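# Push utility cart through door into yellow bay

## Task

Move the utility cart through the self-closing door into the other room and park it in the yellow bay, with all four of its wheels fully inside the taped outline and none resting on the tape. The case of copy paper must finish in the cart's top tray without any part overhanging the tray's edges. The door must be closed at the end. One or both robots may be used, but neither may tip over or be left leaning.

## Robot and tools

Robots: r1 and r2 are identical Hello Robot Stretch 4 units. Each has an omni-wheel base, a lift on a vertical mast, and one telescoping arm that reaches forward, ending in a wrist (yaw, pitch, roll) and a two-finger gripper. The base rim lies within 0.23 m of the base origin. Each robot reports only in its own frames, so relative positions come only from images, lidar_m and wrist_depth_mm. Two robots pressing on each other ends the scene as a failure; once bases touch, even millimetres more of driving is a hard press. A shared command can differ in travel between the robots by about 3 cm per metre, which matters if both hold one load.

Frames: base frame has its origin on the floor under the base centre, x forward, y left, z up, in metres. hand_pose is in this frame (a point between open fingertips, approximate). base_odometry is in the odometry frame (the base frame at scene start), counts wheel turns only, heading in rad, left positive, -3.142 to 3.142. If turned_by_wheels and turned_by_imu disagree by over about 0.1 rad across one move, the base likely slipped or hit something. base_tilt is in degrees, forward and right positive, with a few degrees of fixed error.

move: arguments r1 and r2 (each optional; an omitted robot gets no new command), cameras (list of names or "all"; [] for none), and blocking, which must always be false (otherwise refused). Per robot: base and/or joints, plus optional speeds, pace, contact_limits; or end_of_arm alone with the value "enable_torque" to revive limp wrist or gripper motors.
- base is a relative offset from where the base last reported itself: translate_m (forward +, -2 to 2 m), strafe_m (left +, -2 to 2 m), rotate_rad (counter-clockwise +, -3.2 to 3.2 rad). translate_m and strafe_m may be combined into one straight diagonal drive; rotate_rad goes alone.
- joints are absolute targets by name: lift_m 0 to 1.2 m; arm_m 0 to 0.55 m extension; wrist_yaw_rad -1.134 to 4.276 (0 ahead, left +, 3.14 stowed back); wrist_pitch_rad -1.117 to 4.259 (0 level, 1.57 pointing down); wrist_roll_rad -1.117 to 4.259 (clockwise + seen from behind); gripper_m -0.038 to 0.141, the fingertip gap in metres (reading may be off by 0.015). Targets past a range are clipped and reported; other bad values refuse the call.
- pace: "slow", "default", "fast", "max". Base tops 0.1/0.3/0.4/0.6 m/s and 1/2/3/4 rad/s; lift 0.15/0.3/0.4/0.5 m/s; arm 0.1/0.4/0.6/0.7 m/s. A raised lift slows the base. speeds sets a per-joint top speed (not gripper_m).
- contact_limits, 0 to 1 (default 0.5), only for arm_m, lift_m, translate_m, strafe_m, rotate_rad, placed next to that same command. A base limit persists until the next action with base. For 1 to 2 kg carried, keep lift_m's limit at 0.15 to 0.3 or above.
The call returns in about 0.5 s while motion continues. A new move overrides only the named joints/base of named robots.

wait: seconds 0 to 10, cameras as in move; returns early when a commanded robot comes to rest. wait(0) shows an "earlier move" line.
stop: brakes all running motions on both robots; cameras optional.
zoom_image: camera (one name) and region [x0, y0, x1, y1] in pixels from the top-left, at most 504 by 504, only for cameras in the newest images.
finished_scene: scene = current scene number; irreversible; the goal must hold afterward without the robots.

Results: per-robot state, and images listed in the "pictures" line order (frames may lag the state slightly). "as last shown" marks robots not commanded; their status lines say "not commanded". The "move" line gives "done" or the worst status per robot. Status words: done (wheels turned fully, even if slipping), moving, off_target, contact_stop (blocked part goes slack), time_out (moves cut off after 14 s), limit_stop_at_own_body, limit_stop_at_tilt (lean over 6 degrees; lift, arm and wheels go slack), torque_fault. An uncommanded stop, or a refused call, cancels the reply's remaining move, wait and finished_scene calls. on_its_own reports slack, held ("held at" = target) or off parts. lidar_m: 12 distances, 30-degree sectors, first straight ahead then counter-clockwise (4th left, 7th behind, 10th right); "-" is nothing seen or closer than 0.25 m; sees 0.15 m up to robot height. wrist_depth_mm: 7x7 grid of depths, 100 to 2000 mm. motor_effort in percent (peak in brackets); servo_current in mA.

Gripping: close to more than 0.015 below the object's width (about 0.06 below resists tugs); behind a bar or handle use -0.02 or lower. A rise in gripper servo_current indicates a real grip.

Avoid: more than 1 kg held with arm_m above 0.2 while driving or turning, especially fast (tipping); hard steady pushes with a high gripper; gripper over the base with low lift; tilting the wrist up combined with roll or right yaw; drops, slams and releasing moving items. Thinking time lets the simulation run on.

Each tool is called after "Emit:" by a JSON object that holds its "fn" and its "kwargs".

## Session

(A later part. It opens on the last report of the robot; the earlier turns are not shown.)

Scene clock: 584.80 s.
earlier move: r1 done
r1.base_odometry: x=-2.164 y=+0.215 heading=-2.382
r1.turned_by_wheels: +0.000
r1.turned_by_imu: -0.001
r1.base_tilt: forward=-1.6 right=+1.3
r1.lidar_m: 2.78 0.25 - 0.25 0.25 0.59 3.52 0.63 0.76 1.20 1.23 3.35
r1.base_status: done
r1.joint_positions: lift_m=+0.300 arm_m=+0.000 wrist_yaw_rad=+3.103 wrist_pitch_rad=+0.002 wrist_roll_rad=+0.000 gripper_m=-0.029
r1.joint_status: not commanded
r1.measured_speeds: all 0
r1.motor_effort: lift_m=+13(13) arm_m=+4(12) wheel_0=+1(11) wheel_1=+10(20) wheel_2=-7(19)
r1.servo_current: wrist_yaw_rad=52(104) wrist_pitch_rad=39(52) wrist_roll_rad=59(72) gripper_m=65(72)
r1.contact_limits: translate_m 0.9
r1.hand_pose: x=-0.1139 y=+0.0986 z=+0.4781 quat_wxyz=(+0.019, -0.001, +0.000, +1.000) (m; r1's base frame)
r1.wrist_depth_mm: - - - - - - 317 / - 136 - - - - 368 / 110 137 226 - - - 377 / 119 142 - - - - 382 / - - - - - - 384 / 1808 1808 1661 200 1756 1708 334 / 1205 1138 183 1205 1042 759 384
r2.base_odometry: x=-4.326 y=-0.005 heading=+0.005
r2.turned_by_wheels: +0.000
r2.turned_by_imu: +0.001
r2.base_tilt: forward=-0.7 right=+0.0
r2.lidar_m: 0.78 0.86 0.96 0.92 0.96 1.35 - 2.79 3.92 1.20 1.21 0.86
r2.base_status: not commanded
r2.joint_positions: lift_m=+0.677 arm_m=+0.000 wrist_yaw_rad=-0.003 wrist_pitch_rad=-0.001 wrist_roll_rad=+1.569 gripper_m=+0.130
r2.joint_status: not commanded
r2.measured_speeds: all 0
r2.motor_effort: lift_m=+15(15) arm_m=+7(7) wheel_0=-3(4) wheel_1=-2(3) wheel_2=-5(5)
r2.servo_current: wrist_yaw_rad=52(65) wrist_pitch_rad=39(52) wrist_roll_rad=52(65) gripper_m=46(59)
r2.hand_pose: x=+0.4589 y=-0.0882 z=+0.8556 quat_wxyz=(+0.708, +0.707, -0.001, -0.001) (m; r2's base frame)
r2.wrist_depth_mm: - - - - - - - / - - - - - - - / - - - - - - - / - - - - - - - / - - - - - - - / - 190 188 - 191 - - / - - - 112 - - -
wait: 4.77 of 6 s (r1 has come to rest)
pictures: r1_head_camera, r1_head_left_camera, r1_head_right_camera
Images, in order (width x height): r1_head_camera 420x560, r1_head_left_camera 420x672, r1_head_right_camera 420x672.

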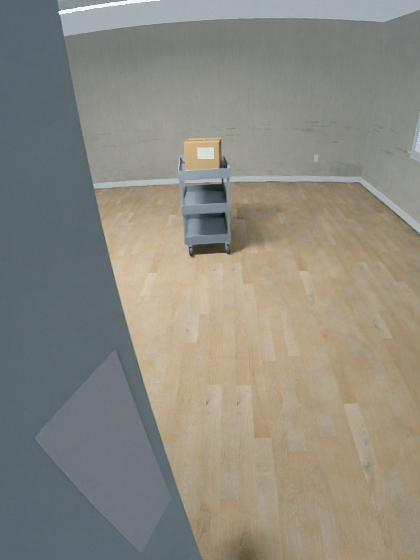

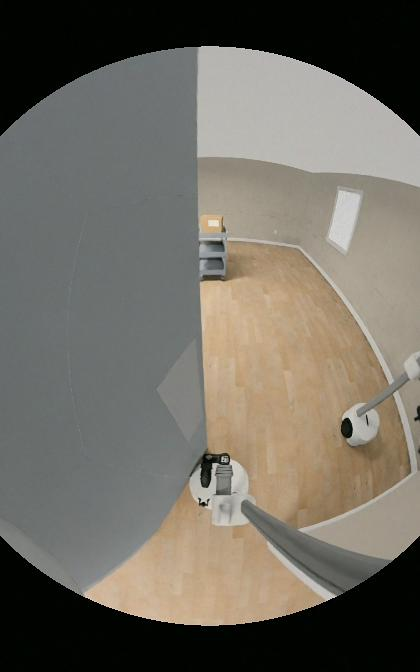

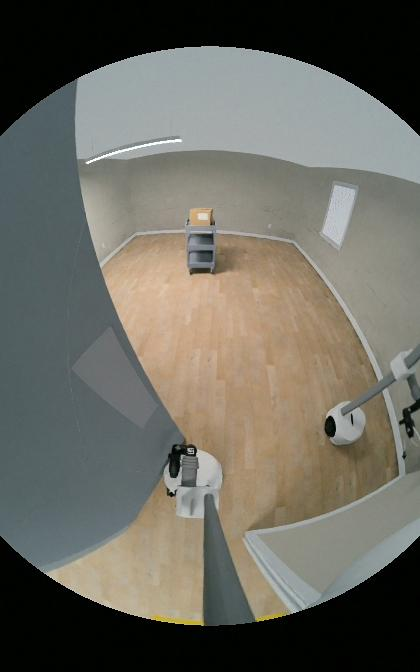

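Emit:
{"fn": "move", "kwargs": {"blocking": false, "cameras": [], "r1": {"base":{"translate_m":0.35},"pace":"slow","contact_limits":{"translate_m":0.9}}, "r2": {"base":{"translate_m":-1.5}}}}

Emit:
{"fn": "wait", "kwargs": {"seconds": 4, "cameras": []}}

Emit:
{"fn": "wait", "kwargs": {"seconds": 4, "cameras": ["r1_head_left_camera","r1_head_right_camera","r1_head_camera","r2_head_camera","r2_head_right_camera"]}}

Scene clock: 611.00 s.
move: r1 moving; r2 moving
r1.base_odometry: x=-2.174 y=+0.207 heading=-2.382
r1.turned_by_wheels: +0.001
r1.turned_by_imu: +0.001
r1.base_tilt: forward=-1.6 right=+1.2
r1.lidar_m: 2.77 0.25 - 0.25 0.25 0.56 3.52 0.66 0.76 1.21 1.18 3.35
r1.base_status: translate_m moving
r1.joint_positions: lift_m=+0.300 arm_m=+0.000 wrist_yaw_rad=+3.103 wrist_pitch_rad=+0.002 wrist_roll_rad=+0.000 gripper_m=-0.029
r1.joint_status: not commanded
r1.measured_speeds: translate_m=+0.048 strafe_m=+0.000 rotate_rad=+0.000 lift_m=+0.000 arm_m=+0.000 wrist_yaw_rad=+0.000 wrist_pitch_rad=+0.000 wrist_roll_rad=+0.000
r1.motor_effort: lift_m=+13(13) arm_m=+4(5) wheel_0=+4(5) wheel_1=+12(13) wheel_2=-9(11)
r1.servo_current: wrist_yaw_rad=39(65) wrist_pitch_rad=39(46) wrist_roll_rad=46(59) gripper_m=65(65)
r1.contact_limits: translate_m 0.9
r1.hand_pose: x=-0.1139 y=+0.0986 z=+0.4781 quat_wxyz=(+0.019, -0.001, +0.000, +1.000) (m; r1's base frame)
r1.wrist_depth_mm: - - - - - - 349 / - 136 - - - - 317 / 110 137 227 - - - 366 / 118 143 - - - - 373 / - - - - - - 377 / 1661 1863 1661 200 1756 1576 327 / 1229 1118 183 1205 1060 535 373
r2.base_odometry: x=-4.357 y=-0.005 heading=+0.005
r2.turned_by_wheels: +0.000
r2.turned_by_imu: +0.000
r2.base_tilt: forward=-0.7 right=+0.1
r2.lidar_m: 0.85 0.91 0.97 0.90 0.97 1.34 - 2.74 3.93 1.21 1.22 0.92
r2.base_status: translate_m moving
r2.joint_positions: lift_m=+0.677 arm_m=+0.000 wrist_yaw_rad=-0.003 wrist_pitch_rad=-0.001 wrist_roll_rad=+1.569 gripper_m=+0.130
r2.joint_status: not commanded
r2.measured_speeds: translate_m=-0.121 strafe_m=-0.001 rotate_rad=-0.005 lift_m=+0.000 arm_m=+0.000 wrist_yaw_rad=+0.000 wrist_pitch_rad=+0.000 wrist_roll_rad=+0.000
r2.motor_effort: lift_m=+15(15) arm_m=+7(7) wheel_0=-8(11) wheel_1=-7(9) wheel_2=+11(12)
r2.servo_current: wrist_yaw_rad=39(46) wrist_pitch_rad=39(46) wrist_roll_rad=46(52) gripper_m=52(52)
r2.hand_pose: x=+0.4589 y=-0.0882 z=+0.8556 quat_wxyz=(+0.708, +0.707, -0.001, -0.001) (m; r2's base frame)
r2.wrist_depth_mm: - - - - - - - / - - - - - - - / - - - - - - - / - - - - - - - / - - - - - - - / - 190 189 - 191 - - / - - - 112 - - -
pictures: none
No camera images: "cameras" was empty.

Scene clock: 615.00 s.
earlier move: r1 moving; r2 moving
r1.base_odometry: x=-2.418 y=-0.025 heading=-2.382
r1.turned_by_wheels: +0.000
r1.turned_by_imu: +0.000
r1.base_tilt: forward=-1.6 right=+1.3
r1.lidar_m: 2.42 3.36 2.49 0.25 0.25 0.40 3.91 0.92 1.20 2.31 1.47 1.68
r1.base_status: translate_m moving
r1.joint_positions: lift_m=+0.300 arm_m=+0.000 wrist_yaw_rad=+3.103 wrist_pitch_rad=+0.002 wrist_roll_rad=+0.000 gripper_m=-0.029
r1.joint_status: not commanded
r1.measured_speeds: translate_m=+0.001 strafe_m=+0.000 rotate_rad=+0.000 lift_m=+0.000 arm_m=+0.000 wrist_yaw_rad=+0.000 wrist_pitch_rad=+0.000 wrist_roll_rad=+0.000
r1.motor_effort: lift_m=+13(13) arm_m=+4(5) wheel_0=+1(7) wheel_1=+10(15) wheel_2=-3(11)
r1.servo_current: wrist_yaw_rad=46(78) wrist_pitch_rad=39(52) wrist_roll_rad=52(72) gripper_m=59(72)
r1.contact_limits: translate_m 0.9
r1.hand_pose: x=-0.1139 y=+0.0986 z=+0.4781 quat_wxyz=(+0.019, -0.001, +0.000, +1.000) (m; r1's base frame)
r1.wrist_depth_mm: - - - - - 377 - / - 137 - - - 379 211 / - 137 229 - - 392 213 / 119 143 - - - 399 215 / 960 - - - - 404 217 / 976 1661 1661 200 1708 347 217 / - 946 183 1205 1025 267 216
r2.base_odometry: x=-5.496 y=-0.011 heading=+0.005
r2.turned_by_wheels: +0.000
r2.turned_by_imu: +0.000
r2.base_tilt: forward=-0.7 right=+0.1
r2.lidar_m: 1.98 1.36 0.98 0.92 0.98 1.36 3.83 1.85 1.86 3.76 1.55 1.68
r2.base_status: translate_m moving
r2.joint_positions: lift_m=+0.677 arm_m=+0.000 wrist_yaw_rad=-0.003 wrist_pitch_rad=-0.001 wrist_roll_rad=+1.569 gripper_m=+0.130
r2.joint_status: not commanded
r2.measured_speeds: translate_m=-0.297 strafe_m=+0.000 rotate_rad=-0.003 lift_m=+0.000 arm_m=+0.000 wrist_yaw_rad=+0.000 wrist_pitch_rad=+0.000 wrist_roll_rad=+0.000
r2.motor_effort: lift_m=+15(15) arm_m=+7(7) wheel_0=-10(11) wheel_1=-6(10) wheel_2=+9(13)
r2.servo_current: wrist_yaw_rad=33(65) wrist_pitch_rad=46(46) wrist_roll_rad=46(65) gripper_m=46(59)
r2.hand_pose: x=+0.4589 y=-0.0882 z=+0.8556 quat_wxyz=(+0.708, +0.707, -0.001, -0.001) (m; r2's base frame)
r2.wrist_depth_mm: - - - - - 1661 1229 / - - - - - 1756 1205 / - - - - - 1756 1229 / - - - - - 1756 1229 / - - - - - 1661 1229 / - 190 189 - 191 1464 1229 / - - - 112 - 1808 1205
wait: 4.00 s; no rest
pictures: none
No camera images: "cameras" was empty.

Scene clock: 615.27 s.
earlier move: r1 done; r2 moving
r1.base_odometry: x=-2.418 y=-0.025 heading=-2.382
r1.turned_by_wheels: +0.000
r1.turned_by_imu: +0.000
r1.base_tilt: forward=-1.6 right=+1.2
r1.lidar_m: 2.42 3.33 2.50 2.39 0.25 0.42 3.92 0.95 1.25 2.33 1.51 1.69
r1.base_status: done
r1.joint_positions: lift_m=+0.300 arm_m=+0.000 wrist_yaw_rad=+3.103 wrist_pitch_rad=+0.002 wrist_roll_rad=+0.000 gripper_m=-0.029
r1.joint_status: not commanded
r1.measured_speeds: all 0
r1.motor_effort: lift_m=+13(13) arm_m=+5(5) wheel_0=+2(7) wheel_1=+9(15) wheel_2=-3(11)
r1.servo_current: wrist_yaw_rad=65(78) wrist_pitch_rad=33(52) wrist_roll_rad=59(72) gripper_m=59(72)
r1.contact_limits: translate_m 0.9
r1.hand_pose: x=-0.1139 y=+0.0986 z=+0.4781 quat_wxyz=(+0.019, -0.001, +0.000, +1.000) (m; r1's base frame)
r1.wrist_depth_mm: - - - - - 375 - / - 137 - - - 379 212 / - 137 229 - - 389 213 / 119 143 - - - 397 215 / 960 - - - - 404 216 / 976 1661 1618 200 1708 349 216 / - 976 183 1205 1042 267 216
r2.base_odometry: x=-5.576 y=-0.011 heading=+0.005
r2.turned_by_wheels: +0.000
r2.turned_by_imu: +0.000
r2.base_tilt: forward=-0.7 right=+0.1
r2.lidar_m: 2.06 1.35 0.97 0.91 0.95 1.38 3.79 1.89 1.79 3.75 1.59 1.67
r2.base_status: translate_m moving
r2.joint_positions: lift_m=+0.677 arm_m=+0.000 wrist_yaw_rad=-0.003 wrist_pitch_rad=-0.001 wrist_roll_rad=+1.569 gripper_m=+0.130
r2.joint_status: not commanded
r2.measured_speeds: translate_m=-0.298 strafe_m=+0.001 rotate_rad=+0.001 lift_m=+0.000 arm_m=+0.000 wrist_yaw_rad=+0.000 wrist_pitch_rad=+0.000 wrist_roll_rad=+0.000
r2.motor_effort: lift_m=+15(15) arm_m=+7(7) wheel_0=-11(11) wheel_1=-6(10) wheel_2=+9(13)
r2.servo_current: wrist_yaw_rad=39(65) wrist_pitch_rad=39(46) wrist_roll_rad=39(65) gripper_m=46(59)
r2.hand_pose: x=+0.4589 y=-0.0882 z=+0.8556 quat_wxyz=(+0.708, +0.707, -0.001, -0.001) (m; r2's base frame)
r2.wrist_depth_mm: 1983 - - - - 1756 1205 / - - - - - 1756 1205 / - - - - - 1756 1229 / - - - - - 1863 1205 / - - - - - 1661 1229 / - 189 189 - 191 1430 1229 / - - - 112 - 1808 1229
wait: 0.27 of 4 s (r1 has come to rest)
pictures: r1_head_camera, r1_head_left_camera, r1_head_right_camera, r2_head_camera, r2_head_right_camera
Images, in order (width x height): r1_head_camera 420x560, r1_head_left_camera 420x672, r1_head_right_camera 420x672, r2_head_camera 420x560, r2_head_right_camera 420x672.

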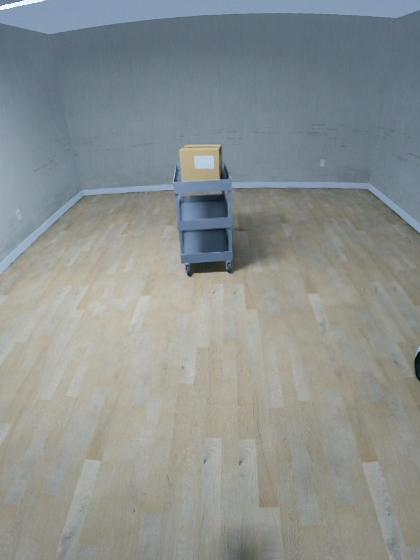

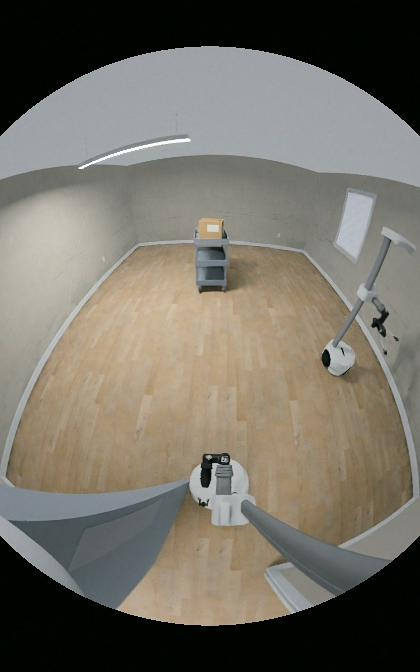

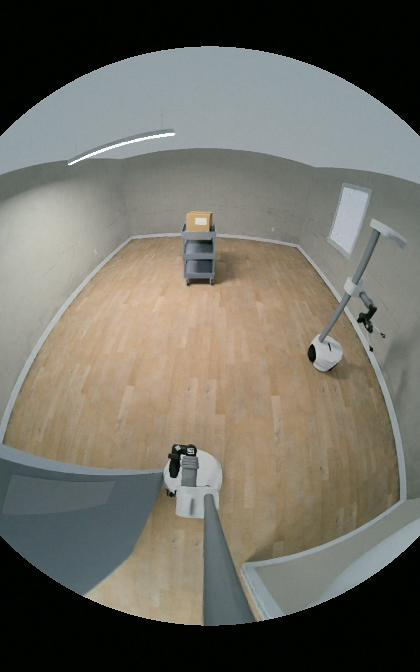

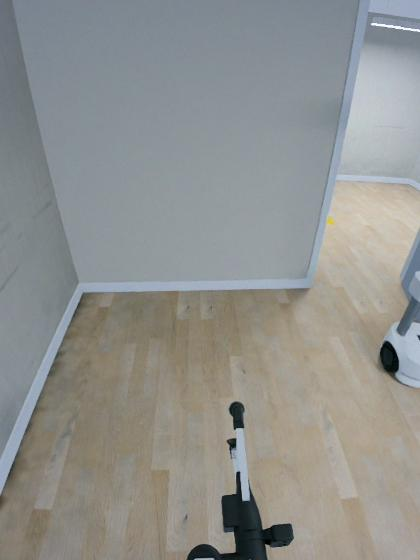

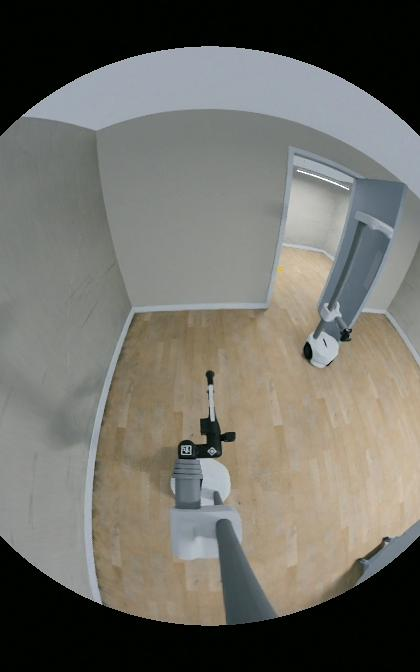

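Emit:
{"fn": "wait", "kwargs": {"seconds": 2, "cameras": []}}

Emit:
{"fn": "move", "kwargs": {"blocking": false, "cameras": [], "r1": {"base":{"strafe_m":0.3},"pace":"slow","contact_limits":{"strafe_m":0.9}}, "r2": {"base":{"translate_m":-1.9}}}}

Emit:
{"fn": "wait", "kwargs": {"seconds": 8, "cameras": ["r1_head_left_camera"]}}

Emit:
{"fn": "wait", "kwargs": {"seconds": 5, "cameras": ["r1_head_left_camera","r2_head_right_camera","r2_head_camera"]}}

Scene clock: 623.43 s.
earlier move: r2 done
r1.base_odometry: x=-2.418 y=-0.025 heading=-2.382
r1.turned_by_wheels: +0.000
r1.turned_by_imu: +0.000
r1.base_tilt: forward=-1.6 right=+1.3
r1.lidar_m: 2.42 3.40 2.51 2.39 0.25 0.38 3.87 0.94 1.23 2.33 1.63 1.72
r1.base_status: done
r1.joint_positions: lift_m=+0.300 arm_m=+0.000 wrist_yaw_rad=+3.103 wrist_pitch_rad=+0.002 wrist_roll_rad=+0.000 gripper_m=-0.029
r1.joint_status: not commanded
r1.measured_speeds: all 0
r1.motor_effort: lift_m=+13(13) arm_m=+5(5) wheel_0=+2(7) wheel_1=+8(15) wheel_2=-3(11)
r1.servo_current: wrist_yaw_rad=65(78) wrist_pitch_rad=46(52) wrist_roll_rad=52(72) gripper_m=65(72)
r1.contact_limits: translate_m 0.9
r1.hand_pose: x=-0.1139 y=+0.0986 z=+0.4781 quat_wxyz=(+0.019, -0.001, +0.000, +1.000) (m; r1's base frame)
r1.wrist_depth_mm: - - - - - 375 - / - 137 - - - 379 212 / - 137 229 - - 392 213 / 119 143 - - - 399 216 / 960 - - - - 407 217 / 991 1661 1618 200 1808 347 217 / - 976 183 1205 1025 267 216
r2.base_odometry: x=-5.825 y=-0.012 heading=+0.005
r2.turned_by_wheels: +0.000
r2.turned_by_imu: +0.000
r2.base_tilt: forward=-0.7 right=+0.1
r2.lidar_m: 2.30 1.33 0.97 0.92 0.98 1.38 3.50 1.93 1.65 3.74 1.83 1.79
r2.base_status: done
r2.joint_positions: lift_m=+0.677 arm_m=+0.000 wrist_yaw_rad=-0.003 wrist_pitch_rad=-0.001 wrist_roll_rad=+1.569 gripper_m=+0.130
r2.joint_status: not commanded
r2.measured_speeds: all 0
r2.motor_effort: lift_m=+15(15) arm_m=+7(7) wheel_0=-4(11) wheel_1=-4(10) wheel_2=+3(13)
r2.servo_current: wrist_yaw_rad=39(65) wrist_pitch_rad=39(46) wrist_roll_rad=52(65) gripper_m=46(59)
r2.hand_pose: x=+0.4589 y=-0.0882 z=+0.8556 quat_wxyz=(+0.708, +0.707, -0.001, -0.001) (m; r2's base frame)
r2.wrist_depth_mm: - - - - - 1756 1229 / - - - - - 1808 1229 / - - - - - 1756 1255 / - - - - - 1808 1205 / - - - - - 1661 1229 / - - 203 - - 1464 1229 / - - - 112 - 1808 1205
wait: 0.00 of 2 s (r2 has come to rest)
pictures: none
No camera images: "cameras" was empty.

Scene clock: 623.93 s.
move: r1 moving; r2 moving
r1.base_odometry: x=-2.408 y=-0.036 heading=-2.382
r1.turned_by_wheels: +0.000
r1.turned_by_imu: +0.000
r1.base_tilt: forward=-1.6 right=+1.3
r1.lidar_m: 2.41 3.32 2.49 2.34 0.25 0.40 3.89 0.95 1.24 2.32 1.69 1.77
r1.base_status: strafe_m moving
r1.joint_positions: lift_m=+0.300 arm_m=+0.000 wrist_yaw_rad=+3.103 wrist_pitch_rad=+0.002 wrist_roll_rad=+0.000 gripper_m=-0.029
r1.joint_status: not commanded
r1.measured_speeds: translate_m=+0.000 strafe_m=+0.056 rotate_rad=-0.001 lift_m=+0.000 arm_m=+0.000 wrist_yaw_rad=+0.000 wrist_pitch_rad=+0.000 wrist_roll_rad=+0.000
r1.motor_effort: lift_m=+13(13) arm_m=+5(5) wheel_0=-15(16) wheel_1=+8(11) wheel_2=+0(3)
r1.servo_current: wrist_yaw_rad=59(65) wrist_pitch_rad=39(46) wrist_roll_rad=39(65) gripper_m=59(72)
r1.contact_limits: strafe_m 0.9
r1.hand_pose: x=-0.1139 y=+0.0986 z=+0.4781 quat_wxyz=(+0.019, -0.001, +0.000, +1.000) (m; r1's base frame)
r1.wrist_depth_mm: - - - - - 359 - / - 137 - - - 364 210 / - 137 229 - - 329 210 / 119 143 - - - 332 213 / 960 - - - - 387 215 / 960 1661 1661 200 1756 334 214 / - 960 183 1205 1042 262 214
r2.base_odometry: x=-5.857 y=-0.012 heading=+0.004
r2.turned_by_wheels: +0.000
r2.turned_by_imu: +0.000
r2.base_tilt: forward=-0.6 right=+0.1
r2.lidar_m: 2.34 1.34 0.95 0.93 0.97 1.36 3.48 1.94 1.60 3.78 1.84 1.82
r2.base_status: translate_m moving
r2.joint_positions: lift_m=+0.677 arm_m=+0.000 wrist_yaw_rad=-0.003 wrist_pitch_rad=-0.001 wrist_roll_rad=+1.569 gripper_m=+0.130
r2.joint_status: not commanded
r2.measured_speeds: translate_m=-0.121 strafe_m=+0.001 rotate_rad=+0.000 lift_m=+0.000 arm_m=+0.000 wrist_yaw_rad=+0.000 wrist_pitch_rad=+0.000 wrist_roll_rad=+0.000
r2.motor_effort: lift_m=+15(15) arm_m=+7(7) wheel_0=-5(8) wheel_1=-7(9) wheel_2=+14(14)
r2.servo_current: wrist_yaw_rad=46(65) wrist_pitch_rad=39(52) wrist_roll_rad=52(52) gripper_m=46(52)
r2.hand_pose: x=+0.4589 y=-0.0882 z=+0.8556 quat_wxyz=(+0.708, +0.707, -0.001, -0.001) (m; r2's base frame)
r2.wrist_depth_mm: - - - - - 1756 1205 / - - - - - 1708 1229 / - - - - - 1808 1229 / - - - - - 1808 1205 / - - - - - 1661 1229 / - - 202 - - 1430 1229 / - - - 112 - 1863 1229
pictures: none
No camera images: "cameras" was empty.

Scene clock: 627.57 s.
earlier move: r1 done; r2 moving
r1.base_odometry: x=-2.212 y=-0.243 heading=-2.382
r1.turned_by_wheels: +0.000
r1.turned_by_imu: +0.001
r1.base_tilt: forward=-1.6 right=+1.3
r1.lidar_m: 2.41 2.94 2.20 2.16 0.25 0.25 0.66 1.08 1.26 2.63 2.76 2.65
r1.base_status: done
r1.joint_positions: lift_m=+0.300 arm_m=+0.000 wrist_yaw_rad=+3.103 wrist_pitch_rad=+0.002 wrist_roll_rad=+0.000 gripper_m=-0.029
r1.joint_status: not commanded
r1.measured_speeds: all 0
r1.motor_effort: lift_m=+13(13) arm_m=+5(5) wheel_0=-7(17) wheel_1=+4(12) wheel_2=+0(3)
r1.servo_current: wrist_yaw_rad=52(72) wrist_pitch_rad=33(52) wrist_roll_rad=26(72) gripper_m=65(72)
r1.contact_limits: strafe_m 0.9
r1.hand_pose: x=-0.1139 y=+0.0986 z=+0.4781 quat_wxyz=(+0.019, -0.001, +0.000, +1.000) (m; r1's base frame)
r1.wrist_depth_mm: - - - - 364 209 - / - 137 - - 368 225 162 / - 137 229 - 375 227 162 / 119 143 - - 377 216 - / - - - - 379 217 164 / 1808 1863 1708 200 290 217 165 / 1308 1138 183 183 291 193 -
r2.base_odometry: x=-6.887 y=-0.017 heading=+0.004
r2.turned_by_wheels: +0.000
r2.turned_by_imu: +0.000
r2.base_tilt: forward=-0.6 right=+0.1
r2.lidar_m: 3.38 1.32 0.95 0.90 0.95 1.31 2.38 2.47 1.40 1.32 3.94 2.82
r2.base_status: translate_m moving
r2.joint_positions: lift_m=+0.677 arm_m=+0.000 wrist_yaw_rad=-0.003 wrist_pitch_rad=-0.001 wrist_roll_rad=+1.569 gripper_m=+0.130
r2.joint_status: not commanded
r2.measured_speeds: translate_m=-0.298 strafe_m=+0.001 rotate_rad=+0.002 lift_m=+0.000 arm_m=+0.000 wrist_yaw_rad=+0.000 wrist_pitch_rad=+0.000 wrist_roll_rad=+0.000
r2.motor_effort: lift_m=+15(15) arm_m=+7(7) wheel_0=-2(12) wheel_1=-7(9) wheel_2=+8(14)
r2.servo_current: wrist_yaw_rad=46(65) wrist_pitch_rad=39(52) wrist_roll_rad=52(59) gripper_m=52(65)
r2.hand_pose: x=+0.4589 y=-0.0882 z=+0.8556 quat_wxyz=(+0.708, +0.707, -0.001, -0.001) (m; r2's base frame)
r2.wrist_depth_mm: - - - - - 1756 1182 / - - - - - 1756 1182 / - - - - - 1756 1205 / - - - - - 1808 1229 / - - - - - 1708 1255 / - - 202 - - 1430 1255 / - - - 112 - 1756 1205
wait: 3.63 of 8 s (r1 has come to rest)
pictures: r1_head_left_camera
Images, in order (width x height): r1_head_left_camera 420x672.

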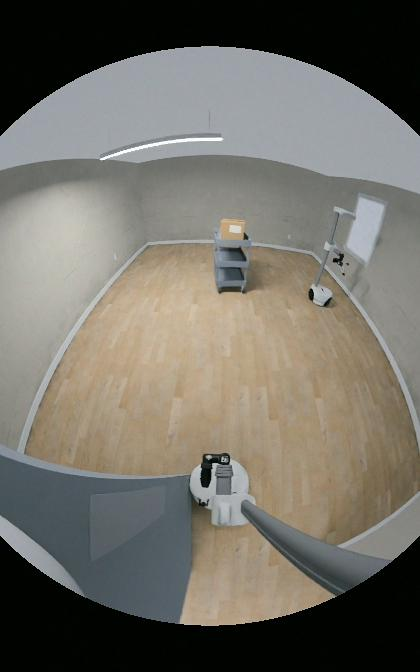

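Scene clock: 631.23 s.
earlier move: r2 done
r1.base_odometry: x=-2.212 y=-0.243 heading=-2.382
r1.turned_by_wheels: +0.000
r1.turned_by_imu: +0.000
r1.base_tilt: forward=-1.6 right=+1.2
r1.lidar_m: 2.40 2.92 2.19 2.12 0.25 0.25 0.63 1.10 1.23 2.62 2.74 3.28
r1.base_status: done
r1.joint_positions: lift_m=+0.300 arm_m=+0.000 wrist_yaw_rad=+3.103 wrist_pitch_rad=+0.002 wrist_roll_rad=+0.000 gripper_m=-0.029
r1.joint_status: not commanded
r1.measured_speeds: all 0
r1.motor_effort: lift_m=+13(13) arm_m=+4(5) wheel_0=-7(17) wheel_1=+4(12) wheel_2=+0(3)
r1.servo_current: wrist_yaw_rad=46(72) wrist_pitch_rad=39(52) wrist_roll_rad=39(72) gripper_m=59(72)
r1.contact_limits: strafe_m 0.9
r1.hand_pose: x=-0.1139 y=+0.0986 z=+0.4781 quat_wxyz=(+0.019, -0.001, +0.000, +1.000) (m; r1's base frame)
r1.wrist_depth_mm: - - - - 364 209 - / - 137 - - 368 224 162 / - 137 229 - 373 227 163 / 119 143 - - 377 216 - / - - - - 382 217 164 / 1808 1808 1661 200 290 218 164 / 1308 1160 183 183 290 193 -
r2.base_odometry: x=-7.725 y=-0.020 heading=+0.005
r2.turned_by_wheels: +0.000
r2.turned_by_imu: +0.000
r2.base_tilt: forward=-0.7 right=+0.0
r2.lidar_m: 3.67 1.38 0.92 0.88 0.97 1.36 1.53 1.63 2.21 1.38 1.38 3.54
r2.base_status: done
r2.joint_positions: lift_m=+0.677 arm_m=+0.000 wrist_yaw_rad=-0.003 wrist_pitch_rad=-0.001 wrist_roll_rad=+1.569 gripper_m=+0.130
r2.joint_status: not commanded
r2.measured_speeds: all 0
r2.motor_effort: lift_m=+14(15) arm_m=+7(7) wheel_0=-1(12) wheel_1=-2(9) wheel_2=+4(14)
r2.servo_current: wrist_yaw_rad=33(65) wrist_pitch_rad=33(52) wrist_roll_rad=39(65) gripper_m=46(65)
r2.hand_pose: x=+0.4589 y=-0.0882 z=+0.8556 quat_wxyz=(+0.708, +0.707, -0.001, -0.001) (m; r2's base frame)
r2.wrist_depth_mm: - - - - - 1756 1182 / - - - - - 1756 1229 / - - - - - 1756 1205 / - - - - - 1808 1229 / - - - - - 1708 1255 / - - 203 - - 1430 1229 / - - - 112 - 1708 1205
wait: 3.67 of 5 s (r2 has come to rest)
pictures: r1_head_left_camera, r2_head_camera, r2_head_right_camera
Images, in order (width x height): r1_head_left_camera 420x672, r2_head_camera 420x560, r2_head_right_camera 420x672.

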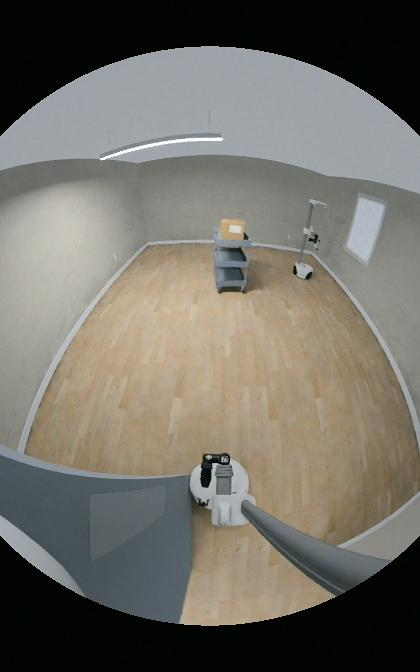

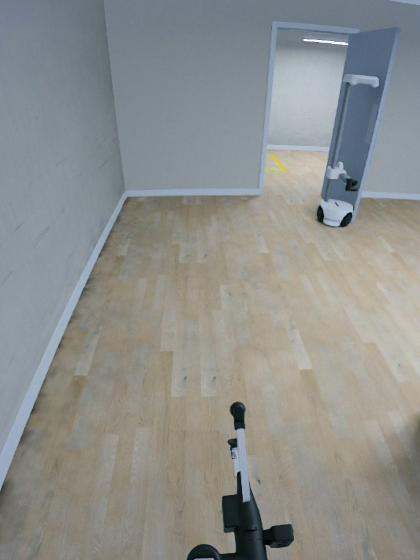

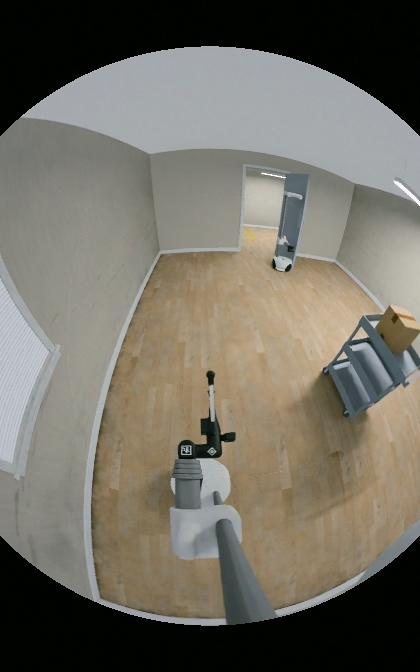

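Emit:
{"fn": "move", "kwargs": {"blocking": false, "cameras": [], "r1": {"base":{"strafe_m":0.3,"translate_m":-0.05},"pace":"slow","contact_limits":{"strafe_m":0.9}}, "r2": {"base":{"translate_m":-0.8}}}}

Emit:
{"fn": "wait", "kwargs": {"seconds": 8, "cameras": []}}

Emit:
{"fn": "wait", "kwargs": {"seconds": 4, "cameras": ["r1_head_left_camera","r2_head_right_camera"]}}

Emit:
{"fn": "move", "kwargs": {"blocking": false, "cameras": [], "r2": {"base":{"strafe_m":-1.2}}}}

Emit:
{"fn": "wait", "kwargs": {"seconds": 8, "cameras": ["r1_head_left_camera","r2_head_right_camera","r2_head_camera"]}}

Scene clock: 643.57 s.
move: r1 moving; r2 moving
r1.base_odometry: x=-2.201 y=-0.251 heading=-2.382
r1.turned_by_wheels: +0.000
r1.turned_by_imu: +0.000
r1.base_tilt: forward=-1.6 right=+1.3
r1.lidar_m: 2.41 2.92 2.20 2.13 0.25 0.25 0.66 1.09 1.23 2.63 2.75 3.48
r1.base_status: translate_m moving; strafe_m moving
r1.joint_positions: lift_m=+0.300 arm_m=+0.000 wrist_yaw_rad=+3.103 wrist_pitch_rad=+0.002 wrist_roll_rad=+0.000 gripper_m=-0.029
r1.joint_status: not commanded
r1.measured_speeds: translate_m=-0.009 strafe_m=+0.052 rotate_rad=+0.000 lift_m=+0.000 arm_m=+0.000 wrist_yaw_rad=+0.000 wrist_pitch_rad=+0.000 wrist_roll_rad=+0.000
r1.motor_effort: lift_m=+13(13) arm_m=+4(5) wheel_0=-15(15) wheel_1=+11(11) wheel_2=+6(6)
r1.servo_current: wrist_yaw_rad=52(59) wrist_pitch_rad=39(46) wrist_roll_rad=33(65) gripper_m=65(65)
r1.contact_limits: strafe_m 0.9
r1.hand_pose: x=-0.1139 y=+0.0986 z=+0.4781 quat_wxyz=(+0.019, -0.001, +0.000, +1.000) (m; r1's base frame)
r1.wrist_depth_mm: - - - - 353 221 - / - 137 - - 359 223 162 / - 137 229 - 364 225 162 / 119 143 - - 366 213 - / - - - - 370 215 164 / 1808 1863 1618 200 285 216 164 / 1308 1138 183 183 312 191 -
r2.base_odometry: x=-7.757 y=-0.021 heading=+0.004
r2.turned_by_wheels: +0.000
r2.turned_by_imu: +0.000
r2.base_tilt: forward=-0.7 right=+0.1
r2.lidar_m: 3.71 1.36 0.92 0.90 0.93 1.36 1.47 1.59 2.17 1.39 1.41 3.56
r2.base_status: translate_m moving
r2.joint_positions: lift_m=+0.677 arm_m=+0.000 wrist_yaw_rad=-0.003 wrist_pitch_rad=-0.001 wrist_roll_rad=+1.569 gripper_m=+0.130
r2.joint_status: not commanded
r2.measured_speeds: translate_m=-0.122 strafe_m=+0.001 rotate_rad=+0.000 lift_m=+0.000 arm_m=+0.000 wrist_yaw_rad=+0.000 wrist_pitch_rad=+0.000 wrist_roll_rad=+0.000
r2.motor_effort: lift_m=+15(15) arm_m=+7(7) wheel_0=-8(11) wheel_1=-8(9) wheel_2=+12(13)
r2.servo_current: wrist_yaw_rad=46(52) wrist_pitch_rad=39(46) wrist_roll_rad=46(52) gripper_m=52(59)
r2.hand_pose: x=+0.4589 y=-0.0882 z=+0.8556 quat_wxyz=(+0.708, +0.707, -0.001, -0.001) (m; r2's base frame)
r2.wrist_depth_mm: - - - - - 1808 1182 / - - - - - 1808 1182 / - - - - - 1863 1205 / - - - - - 1808 1205 / - - - - - 1708 1205 / - - 203 - - 1464 1229 / - - - 112 - 1808 1205
pictures: none
No camera images: "cameras" was empty.

Scene clock: 647.20 s.
earlier move: r1 moving; r2 done
r1.base_odometry: x=-1.970 y=-0.425 heading=-2.381
r1.turned_by_wheels: +0.001
r1.turned_by_imu: -0.080
r1.base_tilt: forward=-1.6 right=+1.3
r1.lidar_m: 2.43 2.93 2.08 0.25 - 0.25 0.38 3.87 1.21 2.57 2.85 3.71
r1.base_status: translate_m moving; strafe_m moving
r1.joint_positions: lift_m=+0.300 arm_m=+0.000 wrist_yaw_rad=+3.102 wrist_pitch_rad=+0.002 wrist_roll_rad=+0.000 gripper_m=-0.029
r1.joint_status: not commanded
r1.measured_speeds: all 0
r1.motor_effort: lift_m=+15(15) arm_m=-3(5) wheel_0=-33(35) wheel_1=+31(35) wheel_2=+14(18)
r1.servo_current: wrist_yaw_rad=59(72) wrist_pitch_rad=33(52) wrist_roll_rad=65(65) gripper_m=65(65)
r1.contact_limits: strafe_m 0.9
r1.hand_pose: x=-0.1138 y=+0.0987 z=+0.4779 quat_wxyz=(+0.020, -0.001, +0.000, +1.000) (m; r1's base frame)
r1.wrist_depth_mm: - 138 - 413 278 194 - / - 137 198 415 267 202 163 / 110 138 206 392 270 204 163 / 120 148 268 424 271 197 - / - - - 397 273 198 165 / 1863 1863 1661 198 248 200 166 / 1281 1138 177 375 249 191 -
r2.base_odometry: x=-8.525 y=-0.024 heading=+0.004
r2.turned_by_wheels: +0.000
r2.turned_by_imu: +0.000
r2.base_tilt: forward=-0.6 right=+0.1
r2.lidar_m: 3.74 1.29 0.97 0.93 0.97 0.77 0.73 0.79 1.08 3.03 1.70 1.90
r2.base_status: done
r2.joint_positions: lift_m=+0.677 arm_m=+0.000 wrist_yaw_rad=-0.003 wrist_pitch_rad=-0.001 wrist_roll_rad=+1.569 gripper_m=+0.130
r2.joint_status: not commanded
r2.measured_speeds: all 0
r2.motor_effort: lift_m=+14(15) arm_m=+7(7) wheel_0=-4(12) wheel_1=-4(10) wheel_2=+3(14)
r2.servo_current: wrist_yaw_rad=52(65) wrist_pitch_rad=39(46) wrist_roll_rad=46(65) gripper_m=46(59)
r2.hand_pose: x=+0.4589 y=-0.0882 z=+0.8556 quat_wxyz=(+0.708, +0.707, -0.001, -0.001) (m; r2's base frame)
r2.wrist_depth_mm: - - - - - 1708 1205 / - - - - - 1756 1205 / - - - - - 1808 1229 / - - - - - 1808 1205 / - - - - - 1618 1205 / - - 203 - - 1464 1229 / - - - 112 - 1808 1229
wait: 3.63 of 8 s (r2 has come to rest)
pictures: none
No camera images: "cameras" was empty.

Scene clock: 647.33 s.
earlier move: r1 done
r1.base_odometry: x=-1.970 y=-0.425 heading=-2.381
r1.turned_by_wheels: +0.000
r1.turned_by_imu: +0.000
r1.base_tilt: forward=-1.6 right=+1.3
r1.lidar_m: 2.44 2.98 2.07 0.25 - 0.25 0.33 3.86 1.21 2.57 2.84 3.73
r1.base_status: done
r1.joint_positions: lift_m=+0.300 arm_m=+0.000 wrist_yaw_rad=+3.102 wrist_pitch_rad=+0.002 wrist_roll_rad=+0.000 gripper_m=-0.029
r1.joint_status: not commanded
r1.measured_speeds: all 0
r1.motor_effort: lift_m=+15(15) arm_m=-3(5) wheel_0=-32(35) wheel_1=+30(35) wheel_2=+14(18)
r1.servo_current: wrist_yaw_rad=59(72) wrist_pitch_rad=39(52) wrist_roll_rad=52(65) gripper_m=65(65)
r1.contact_limits: strafe_m 0.9
r1.hand_pose: x=-0.1138 y=+0.0987 z=+0.4779 quat_wxyz=(+0.020, -0.001, +0.000, +1.000) (m; r1's base frame)
r1.wrist_depth_mm: - 138 - 413 278 195 - / - 137 198 415 267 202 163 / 110 138 206 392 270 204 164 / 120 148 268 424 271 198 - / - - - 397 273 198 165 / 1863 1921 1708 199 248 200 166 / 1308 1138 177 375 250 191 -
r2.base_odometry: x=-8.525 y=-0.024 heading=+0.004
r2.turned_by_wheels: +0.000
r2.turned_by_imu: +0.000
r2.base_tilt: forward=-0.7 right=+0.0
r2.lidar_m: 3.70 1.29 0.97 0.90 0.99 0.77 0.75 0.79 1.07 3.05 1.70 1.91
r2.base_status: done
r2.joint_positions: lift_m=+0.677 arm_m=+0.000 wrist_yaw_rad=-0.003 wrist_pitch_rad=-0.001 wrist_roll_rad=+1.569 gripper_m=+0.130
r2.joint_status: not commanded
r2.measured_speeds: all 0
r2.motor_effort: lift_m=+14(15) arm_m=+7(7) wheel_0=-4(12) wheel_1=-4(10) wheel_2=+3(14)
r2.servo_current: wrist_yaw_rad=33(65) wrist_pitch_rad=39(46) wrist_roll_rad=52(65) gripper_m=52(59)
r2.hand_pose: x=+0.4589 y=-0.0882 z=+0.8556 quat_wxyz=(+0.708, +0.707, -0.001, -0.001) (m; r2's base frame)
r2.wrist_depth_mm: - - - - - 1756 1229 / - - - - - 1756 1205 / - - - - - 1808 1205 / - - - - - 1808 1205 / - - - - - 1708 1229 / - - 202 - - 1430 1205 / - - - 112 - 1808 1229
wait: 0.13 of 4 s (r1 has come to rest)
pictures: r1_head_left_camera, r2_head_right_camera
Images, in order (width x height): r1_head_left_camera 420x672, r2_head_right_camera 420x672.

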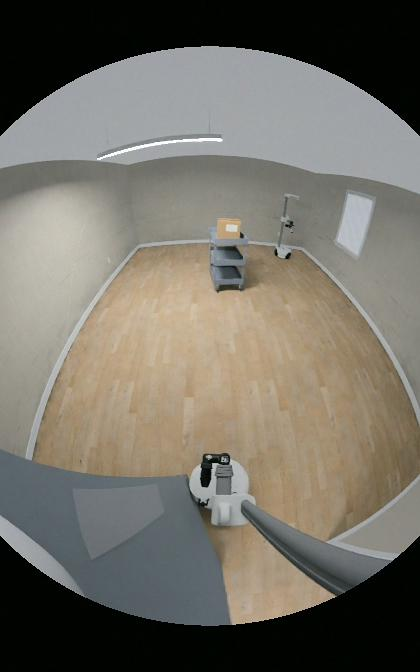

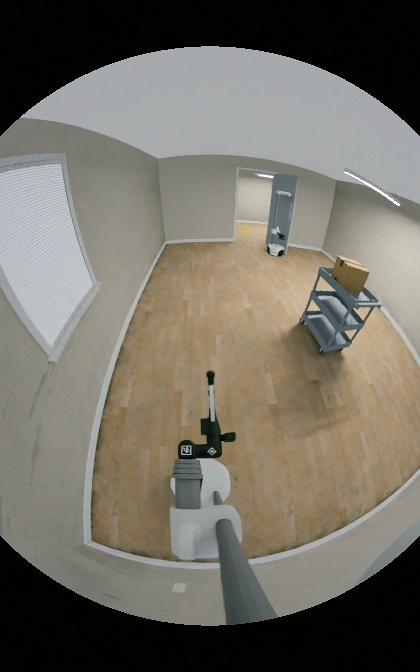

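Scene clock: 647.83 s.
move: r2 moving
r1: as last shown
r1.lidar_m: 2.43 2.94 2.05 0.25 - 0.25 0.34 3.84 1.20 2.56 2.86 3.70
r1.motor_effort: lift_m=+15(15) arm_m=-4(4) wheel_0=-32(33) wheel_1=+30(31) wheel_2=+14(14)
r1.servo_current: wrist_yaw_rad=39(59) wrist_pitch_rad=46(46) wrist_roll_rad=52(65) gripper_m=59(65)
r1.contact_limits: strafe_m 0.9
r1.wrist_depth_mm: - 138 - 413 277 194 - / - 137 198 415 267 203 163 / 110 138 206 392 270 204 163 / 120 148 268 424 272 198 - / - - - 397 273 198 166 / 1863 1863 1661 199 248 200 166 / 1308 1138 177 373 248 191 -
r2.base_odometry: x=-8.525 y=-0.060 heading=+0.004
r2.turned_by_wheels: +0.000
r2.turned_by_imu: +0.000
r2.base_tilt: forward=-0.7 right=+0.0
r2.lidar_m: 3.86 1.38 1.03 0.96 1.00 0.78 0.74 0.77 1.08 3.03 1.68 1.88
r2.base_status: strafe_m moving
r2.joint_positions: lift_m=+0.677 arm_m=+0.000 wrist_yaw_rad=-0.003 wrist_pitch_rad=-0.001 wrist_roll_rad=+1.569 gripper_m=+0.130
r2.joint_status: not commanded
r2.measured_speeds: translate_m=+0.000 strafe_m=-0.141 rotate_rad=+0.001 lift_m=+0.000 arm_m=+0.000 wrist_yaw_rad=+0.000 wrist_pitch_rad=+0.000 wrist_roll_rad=+0.000
r2.motor_effort: lift_m=+15(15) arm_m=+7(7) wheel_0=+6(13) wheel_1=-11(12) wheel_2=+0(2)
r2.servo_current: wrist_yaw_rad=46(59) wrist_pitch_rad=33(52) wrist_roll_rad=59(59) gripper_m=59(59)
r2.hand_pose: x=+0.4589 y=-0.0882 z=+0.8556 quat_wxyz=(+0.708, +0.707, -0.001, -0.001) (m; r2's base frame)
r2.wrist_depth_mm: - - - - - 1756 1205 / - - - - - 1756 1205 / - - - - - 1808 1182 / - - - - - 1808 1255 / - - - - - 1661 1229 / - - 203 - - 1464 1205 / - - - 112 - 1756 1205
pictures: none
No camera images: "cameras" was empty.

Scene clock: 652.67 s.
earlier move: r2 done
r1.base_odometry: x=-1.970 y=-0.425 heading=-2.381
r1.turned_by_wheels: +0.000
r1.turned_by_imu: +0.000
r1.base_tilt: forward=-1.6 right=+1.3
r1.lidar_m: 2.44 2.98 2.04 0.25 - 0.25 0.37 3.85 1.20 2.59 2.84 3.69
r1.base_status: not commanded
r1.joint_positions: lift_m=+0.300 arm_m=+0.000 wrist_yaw_rad=+3.102 wrist_pitch_rad=+0.002 wrist_roll_rad=+0.000 gripper_m=-0.029
r1.joint_status: not commanded
r1.measured_speeds: all 0
r1.motor_effort: lift_m=+15(15) arm_m=-4(4) wheel_0=-33(33) wheel_1=+30(31) wheel_2=+14(14)
r1.servo_current: wrist_yaw_rad=39(72) wrist_pitch_rad=46(52) wrist_roll_rad=52(65) gripper_m=59(72)
r1.contact_limits: strafe_m 0.9
r1.hand_pose: x=-0.1138 y=+0.0987 z=+0.4779 quat_wxyz=(+0.020, -0.001, +0.000, +1.000) (m; r1's base frame)
r1.wrist_depth_mm: - 138 - 410 278 195 - / - 137 198 418 266 202 163 / 110 138 206 392 270 204 164 / 120 148 268 424 272 197 - / - - - 399 273 199 166 / 1863 1863 1661 198 248 199 166 / 1308 1160 176 375 249 192 -
r2.base_odometry: x=-8.520 y=-1.224 heading=+0.004
r2.turned_by_wheels: +0.000
r2.turned_by_imu: -0.001
r2.base_tilt: forward=-0.7 right=+0.1
r2.lidar_m: 1.03 3.03 2.19 2.12 1.09 0.78 0.74 0.79 1.08 2.56 2.67 1.06
r2.base_status: done
r2.joint_positions: lift_m=+0.677 arm_m=+0.000 wrist_yaw_rad=-0.003 wrist_pitch_rad=-0.001 wrist_roll_rad=+1.569 gripper_m=+0.130
r2.joint_status: not commanded
r2.measured_speeds: all 0
r2.motor_effort: lift_m=+15(15) arm_m=+7(7) wheel_0=+2(13) wheel_1=-1(12) wheel_2=+0(2)
r2.servo_current: wrist_yaw_rad=52(59) wrist_pitch_rad=39(52) wrist_roll_rad=39(65) gripper_m=59(59)
r2.hand_pose: x=+0.4589 y=-0.0882 z=+0.8556 quat_wxyz=(+0.708, +0.707, -0.001, -0.001) (m; r2's base frame)
r2.wrist_depth_mm: - - - - - 1618 904 / - - - 1118 - 1430 917 / - - - 1138 - 878 891 / - - - - - 1661 1229 / - - - - - 1708 1229 / - - 202 - - 1397 1255 / - - - 112 - 1756 1205
wait: 4.83 of 8 s (r2 has come to rest)
pictures: r1_head_left_camera, r2_head_camera, r2_head_right_camera
Images, in order (width x height): r1_head_left_camera 420x672, r2_head_camera 420x560, r2_head_right_camera 420x672.

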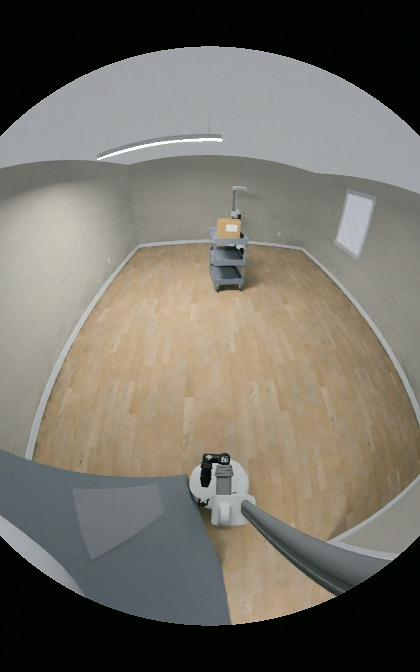

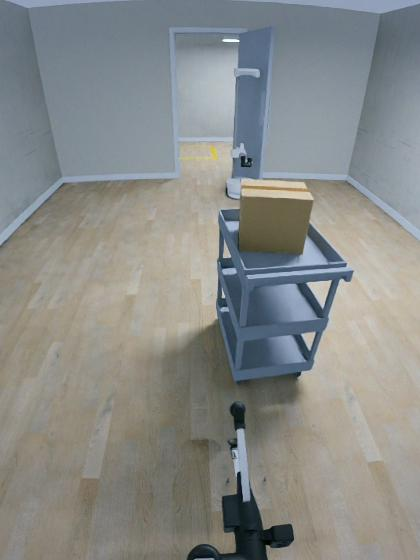

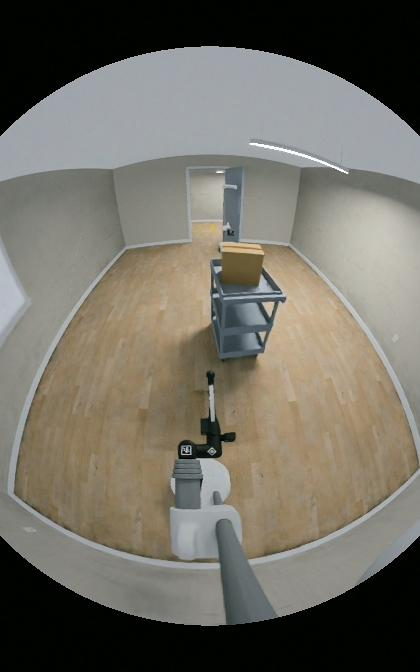

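Emit:
{"fn": "move", "kwargs": {"blocking": false, "cameras": [], "r1": {"base":{"strafe_m":-0.015},"pace":"slow"}, "r2": {"base":{"strafe_m":-0.33,"translate_m":0.15},"pace":"slow"}}}

Emit:
{"fn": "wait", "kwargs": {"seconds": 1, "cameras": []}}

Emit:
{"fn": "wait", "kwargs": {"seconds": 5, "cameras": ["r2_head_camera"]}}

Scene clock: 673.47 s.
move: r1 contact_stop; r2 moving
r1.base_odometry: x=-1.972 y=-0.424 heading=-2.381
r1.turned_by_wheels: +0.000
r1.turned_by_imu: -0.001
r1.base_tilt: forward=-1.6 right=+1.2
r1.lidar_m: 2.43 2.99 2.08 0.25 - 0.25 0.37 3.85 1.19 2.60 2.87 3.74
r1.base_status: strafe_m contact_stop
r1.joint_positions: lift_m=+0.300 arm_m=+0.000 wrist_yaw_rad=+3.102 wrist_pitch_rad=+0.002 wrist_roll_rad=+0.000 gripper_m=-0.029
r1.joint_status: not commanded
r1.measured_speeds: all 0
r1.on_its_own: the wheels are slack since a contact_stop
r1.motor_effort: lift_m=+15(15) arm_m=-3(4) wheel_0=+1(30) wheel_1=+1(26) wheel_2=+1(12)
r1.servo_current: wrist_yaw_rad=52(59) wrist_pitch_rad=39(52) wrist_roll_rad=52(72) gripper_m=65(72)
r1.hand_pose: x=-0.1138 y=+0.0987 z=+0.4779 quat_wxyz=(+0.020, -0.001, +0.000, +1.000) (m; r1's base frame)
r1.wrist_depth_mm: - 138 - 413 277 194 - / - 137 199 415 267 202 163 / 110 137 206 394 270 204 164 / 121 148 268 424 272 198 - / - - - 397 274 199 165 / 1863 1863 1661 199 247 199 165 / 1308 1138 176 377 249 191 -
r2.base_odometry: x=-8.515 y=-1.235 heading=+0.004
r2.turned_by_wheels: -0.001
r2.turned_by_imu: +0.000
r2.base_tilt: forward=-0.7 right=+0.0
r2.lidar_m: 1.02 3.07 2.22 2.15 1.07 0.77 0.73 0.80 1.09 2.55 2.65 1.05
r2.base_status: translate_m moving; strafe_m moving
r2.joint_positions: lift_m=+0.677 arm_m=+0.000 wrist_yaw_rad=-0.003 wrist_pitch_rad=-0.001 wrist_roll_rad=+1.569 gripper_m=+0.130
r2.joint_status: not commanded
r2.measured_speeds: translate_m=+0.020 strafe_m=-0.044 rotate_rad=+0.001 lift_m=+0.000 arm_m=+0.000 wrist_yaw_rad=+0.000 wrist_pitch_rad=+0.000 wrist_roll_rad=+0.000
r2.motor_effort: lift_m=+15(15) arm_m=+7(7) wheel_0=+4(11) wheel_1=-8(9) wheel_2=-8(8)
r2.servo_current: wrist_yaw_rad=52(59) wrist_pitch_rad=39(46) wrist_roll_rad=52(52) gripper_m=52(59)
r2.hand_pose: x=+0.4589 y=-0.0882 z=+0.8556 quat_wxyz=(+0.708, +0.707, -0.001, -0.001) (m; r2's base frame)
r2.wrist_depth_mm: - - - - - 1499 904 / - - - 1118 - 1430 891 / - - - 1138 - 866 854 / - - - - - 1756 1205 / - - - - - 1661 1255 / - - 203 - - 1499 1229 / - - - 112 - 1756 1229
pictures: none
No camera images: "cameras" was empty.

not run: a stop that you did not command came earlier in this reply.

not run: a stop that you did not command came earlier in this reply.

Emit:
{"fn": "move", "kwargs": {"blocking": false, "cameras": [], "r1": {"base":{"strafe_m":-0.01},"pace":"slow","contact_limits":{"strafe_m":1}}}}

Emit:
{"fn": "wait", "kwargs": {"seconds": 1, "cameras": []}}

Emit:
{"fn": "wait", "kwargs": {"seconds": 5, "cameras": ["r2_head_camera","r1_head_left_camera"]}}

Scene clock: 679.40 s.
earlier move: r1 contact_stop; r2 done
move: r1 moving
r1.base_odometry: x=-1.978 y=-0.417 heading=-2.381
r1.turned_by_wheels: +0.000
r1.turned_by_imu: -0.001
r1.base_tilt: forward=-1.6 right=+1.3
r1.lidar_m: 2.44 2.98 2.07 0.25 - 0.25 0.34 3.87 1.18 2.59 2.83 3.69
r1.base_status: strafe_m contact_stop (by the wheels' count: -0.002 of -0.015); strafe_m moving
r1.joint_positions: lift_m=+0.300 arm_m=+0.000 wrist_yaw_rad=+3.102 wrist_pitch_rad=+0.002 wrist_roll_rad=+0.000 gripper_m=-0.029
r1.joint_status: not commanded
r1.measured_speeds: translate_m=+0.000 strafe_m=-0.011 rotate_rad=+0.001 lift_m=+0.000 arm_m=+0.000 wrist_yaw_rad=+0.000 wrist_pitch_rad=+0.000 wrist_roll_rad=+0.000
r1.motor_effort: lift_m=+15(15) arm_m=-3(4) wheel_0=-2(4) wheel_1=-2(6) wheel_2=+0(1)
r1.servo_current: wrist_yaw_rad=72(72) wrist_pitch_rad=39(46) wrist_roll_rad=33(65) gripper_m=59(65)
r1.contact_limits: strafe_m 1
r1.hand_pose: x=-0.1138 y=+0.0987 z=+0.4779 quat_wxyz=(+0.020, -0.001, +0.000, +1.000) (m; r1's base frame)
r1.wrist_depth_mm: - 138 - 415 267 194 - / - 137 199 421 282 203 162 / 110 138 206 427 271 204 163 / 121 148 268 430 272 197 - / - - - 404 274 200 165 / 1808 1808 1708 199 248 199 165 / 1308 1160 180 379 250 191 -
r2.base_odometry: x=-8.369 y=-1.553 heading=+0.004
r2.turned_by_wheels: +0.000
r2.turned_by_imu: +0.001
r2.base_tilt: forward=-0.7 right=+0.1
r2.lidar_m: 0.85 3.53 2.55 2.45 1.30 0.94 0.89 0.93 1.31 2.22 2.34 0.92
r2.base_status: done
r2.joint_positions: lift_m=+0.677 arm_m=+0.000 wrist_yaw_rad=-0.003 wrist_pitch_rad=-0.001 wrist_roll_rad=+1.569 gripper_m=+0.130
r2.joint_status: not commanded
r2.measured_speeds: all 0
r2.motor_effort: lift_m=+15(15) arm_m=+7(7) wheel_0=+4(4) wheel_1=-4(4) wheel_2=-6(7)
r2.servo_current: wrist_yaw_rad=52(59) wrist_pitch_rad=39(52) wrist_roll_rad=46(52) gripper_m=46(59)
r2.hand_pose: x=+0.4589 y=-0.0882 z=+0.8556 quat_wxyz=(+0.708, +0.707, -0.001, -0.001) (m; r2's base frame)
r2.wrist_depth_mm: - - - - - 1708 1182 / - - - - - 1756 1205 / - - - - - 750 - / - - - 960 - 750 - / - - 991 976 - 741 - / - - 203 732 - 732 - / - - - 112 - 1863 1229
pictures: none
No camera images: "cameras" was empty.

Scene clock: 679.77 s.
earlier move: r1 done
r1.base_odometry: x=-1.979 y=-0.417 heading=-2.382
r1.turned_by_wheels: +0.000
r1.turned_by_imu: +0.000
r1.base_tilt: forward=-1.6 right=+1.3
r1.lidar_m: 2.45 3.00 2.07 0.25 - 0.25 0.35 3.85 1.18 2.55 2.84 3.67
r1.base_status: done
r1.joint_positions: lift_m=+0.300 arm_m=+0.000 wrist_yaw_rad=+3.102 wrist_pitch_rad=+0.002 wrist_roll_rad=+0.000 gripper_m=-0.029
r1.joint_status: not commanded
r1.measured_speeds: all 0
r1.motor_effort: lift_m=+15(15) arm_m=-3(4) wheel_0=-2(4) wheel_1=-1(6) wheel_2=+0(1)
r1.servo_current: wrist_yaw_rad=46(72) wrist_pitch_rad=46(46) wrist_roll_rad=46(65) gripper_m=65(65)
r1.contact_limits: strafe_m 1
r1.hand_pose: x=-0.1138 y=+0.0987 z=+0.4779 quat_wxyz=(+0.020, -0.001, +0.000, +1.000) (m; r1's base frame)
r1.wrist_depth_mm: - 138 - 415 266 193 - / - 137 199 424 282 202 163 / 110 138 206 397 271 204 163 / 120 149 268 433 273 197 - / - - - 404 276 199 165 / 1808 1863 1661 199 249 200 165 / 1336 1138 180 382 251 191 -
r2.base_odometry: x=-8.369 y=-1.553 heading=+0.004
r2.turned_by_wheels: +0.000
r2.turned_by_imu: +0.000
r2.base_tilt: forward=-0.7 right=+0.1
r2.lidar_m: 0.86 3.50 2.53 2.46 1.29 0.94 0.88 0.93 1.30 2.23 2.31 0.95
r2.base_status: done
r2.joint_positions: lift_m=+0.677 arm_m=+0.000 wrist_yaw_rad=-0.003 wrist_pitch_rad=-0.001 wrist_roll_rad=+1.569 gripper_m=+0.130
r2.joint_status: not commanded
r2.measured_speeds: all 0
r2.motor_effort: lift_m=+15(15) arm_m=+7(7) wheel_0=+4(4) wheel_1=-5(5) wheel_2=-7(7)
r2.servo_current: wrist_yaw_rad=39(59) wrist_pitch_rad=39(52) wrist_roll_rad=59(59) gripper_m=52(59)
r2.hand_pose: x=+0.4589 y=-0.0882 z=+0.8556 quat_wxyz=(+0.708, +0.707, -0.001, -0.001) (m; r2's base frame)
r2.wrist_depth_mm: - - - - - 1756 1182 / - - - - - 1756 1182 / - - - - - 768 - / - - - 960 - 750 - / - - 1008 976 - 741 - / - - 203 732 - 732 - / - - - 112 - 1808 1229
wait: 0.37 of 1 s (r1 has come to rest)
pictures: none
No camera images: "cameras" was empty.

Scene clock: 684.77 s.
r1.base_odometry: x=-1.979 y=-0.417 heading=-2.382
r1.turned_by_wheels: +0.000
r1.turned_by_imu: +0.000
r1.base_tilt: forward=-1.6 right=+1.3
r1.lidar_m: 2.43 2.99 2.07 0.28 - 0.25 0.37 3.85 1.16 2.57 2.83 3.72
r1.base_status: done
r1.joint_positions: lift_m=+0.300 arm_m=+0.000 wrist_yaw_rad=+3.102 wrist_pitch_rad=+0.002 wrist_roll_rad=+0.000 gripper_m=-0.029
r1.joint_status: not commanded
r1.measured_speeds: all 0
r1.motor_effort: lift_m=+15(15) arm_m=-4(4) wheel_0=-2(4) wheel_1=-1(6) wheel_2=+0(1)
r1.servo_current: wrist_yaw_rad=46(72) wrist_pitch_rad=39(46) wrist_roll_rad=46(65) gripper_m=65(65)
r1.contact_limits: strafe_m 1
r1.hand_pose: x=-0.1138 y=+0.0987 z=+0.4779 quat_wxyz=(+0.020, -0.001, +0.000, +1.000) (m; r1's base frame)
r1.wrist_depth_mm: - 138 - 418 267 194 - / - 137 199 421 282 202 162 / 110 138 206 397 271 204 163 / 120 148 270 430 273 197 - / - - - 404 274 198 165 / 1808 1863 1661 198 249 200 165 / 1281 1118 179 382 250 192 -
r2.base_odometry: x=-8.369 y=-1.553 heading=+0.004
r2.turned_by_wheels: +0.000
r2.turned_by_imu: +0.001
r2.base_tilt: forward=-0.7 right=+0.1
r2.lidar_m: 0.86 3.52 2.51 2.43 1.30 0.95 0.88 0.94 1.29 2.24 2.29 0.92
r2.base_status: done
r2.joint_positions: lift_m=+0.677 arm_m=+0.000 wrist_yaw_rad=-0.003 wrist_pitch_rad=-0.001 wrist_roll_rad=+1.569 gripper_m=+0.130
r2.joint_status: not commanded
r2.measured_speeds: all 0
r2.motor_effort: lift_m=+14(15) arm_m=+7(7) wheel_0=+4(4) wheel_1=-4(5) wheel_2=-7(7)
r2.servo_current: wrist_yaw_rad=52(59) wrist_pitch_rad=39(52) wrist_roll_rad=52(59) gripper_m=52(59)
r2.hand_pose: x=+0.4589 y=-0.0882 z=+0.8556 quat_wxyz=(+0.708, +0.707, -0.001, -0.001) (m; r2's base frame)
r2.wrist_depth_mm: - - - - - 1756 1182 / - - - - - 1756 1229 / - - - - - 768 - / - - - 976 - 750 - / - - 991 991 - 741 - / - - 203 723 - 732 - / - - - 112 - 1863 1205
wait: 5.00 s; at rest by 0.27 s
pictures: r1_head_left_camera, r2_head_camera
Images, in order (width x height): r1_head_left_camera 420x672, r2_head_camera 420x560.

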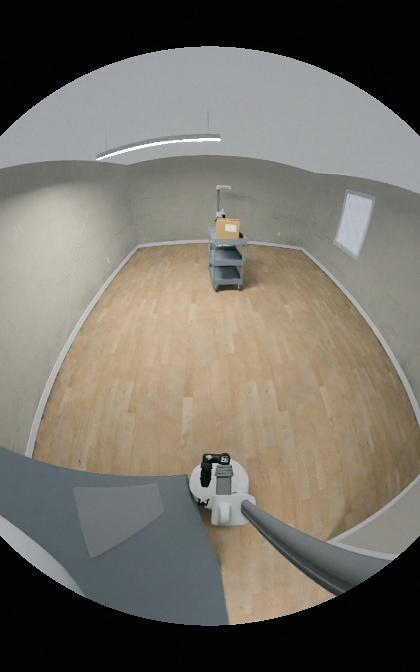

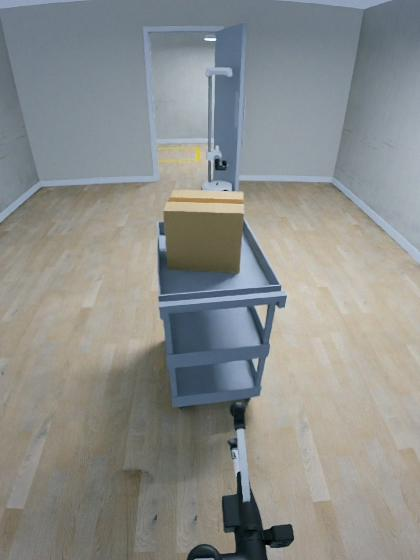

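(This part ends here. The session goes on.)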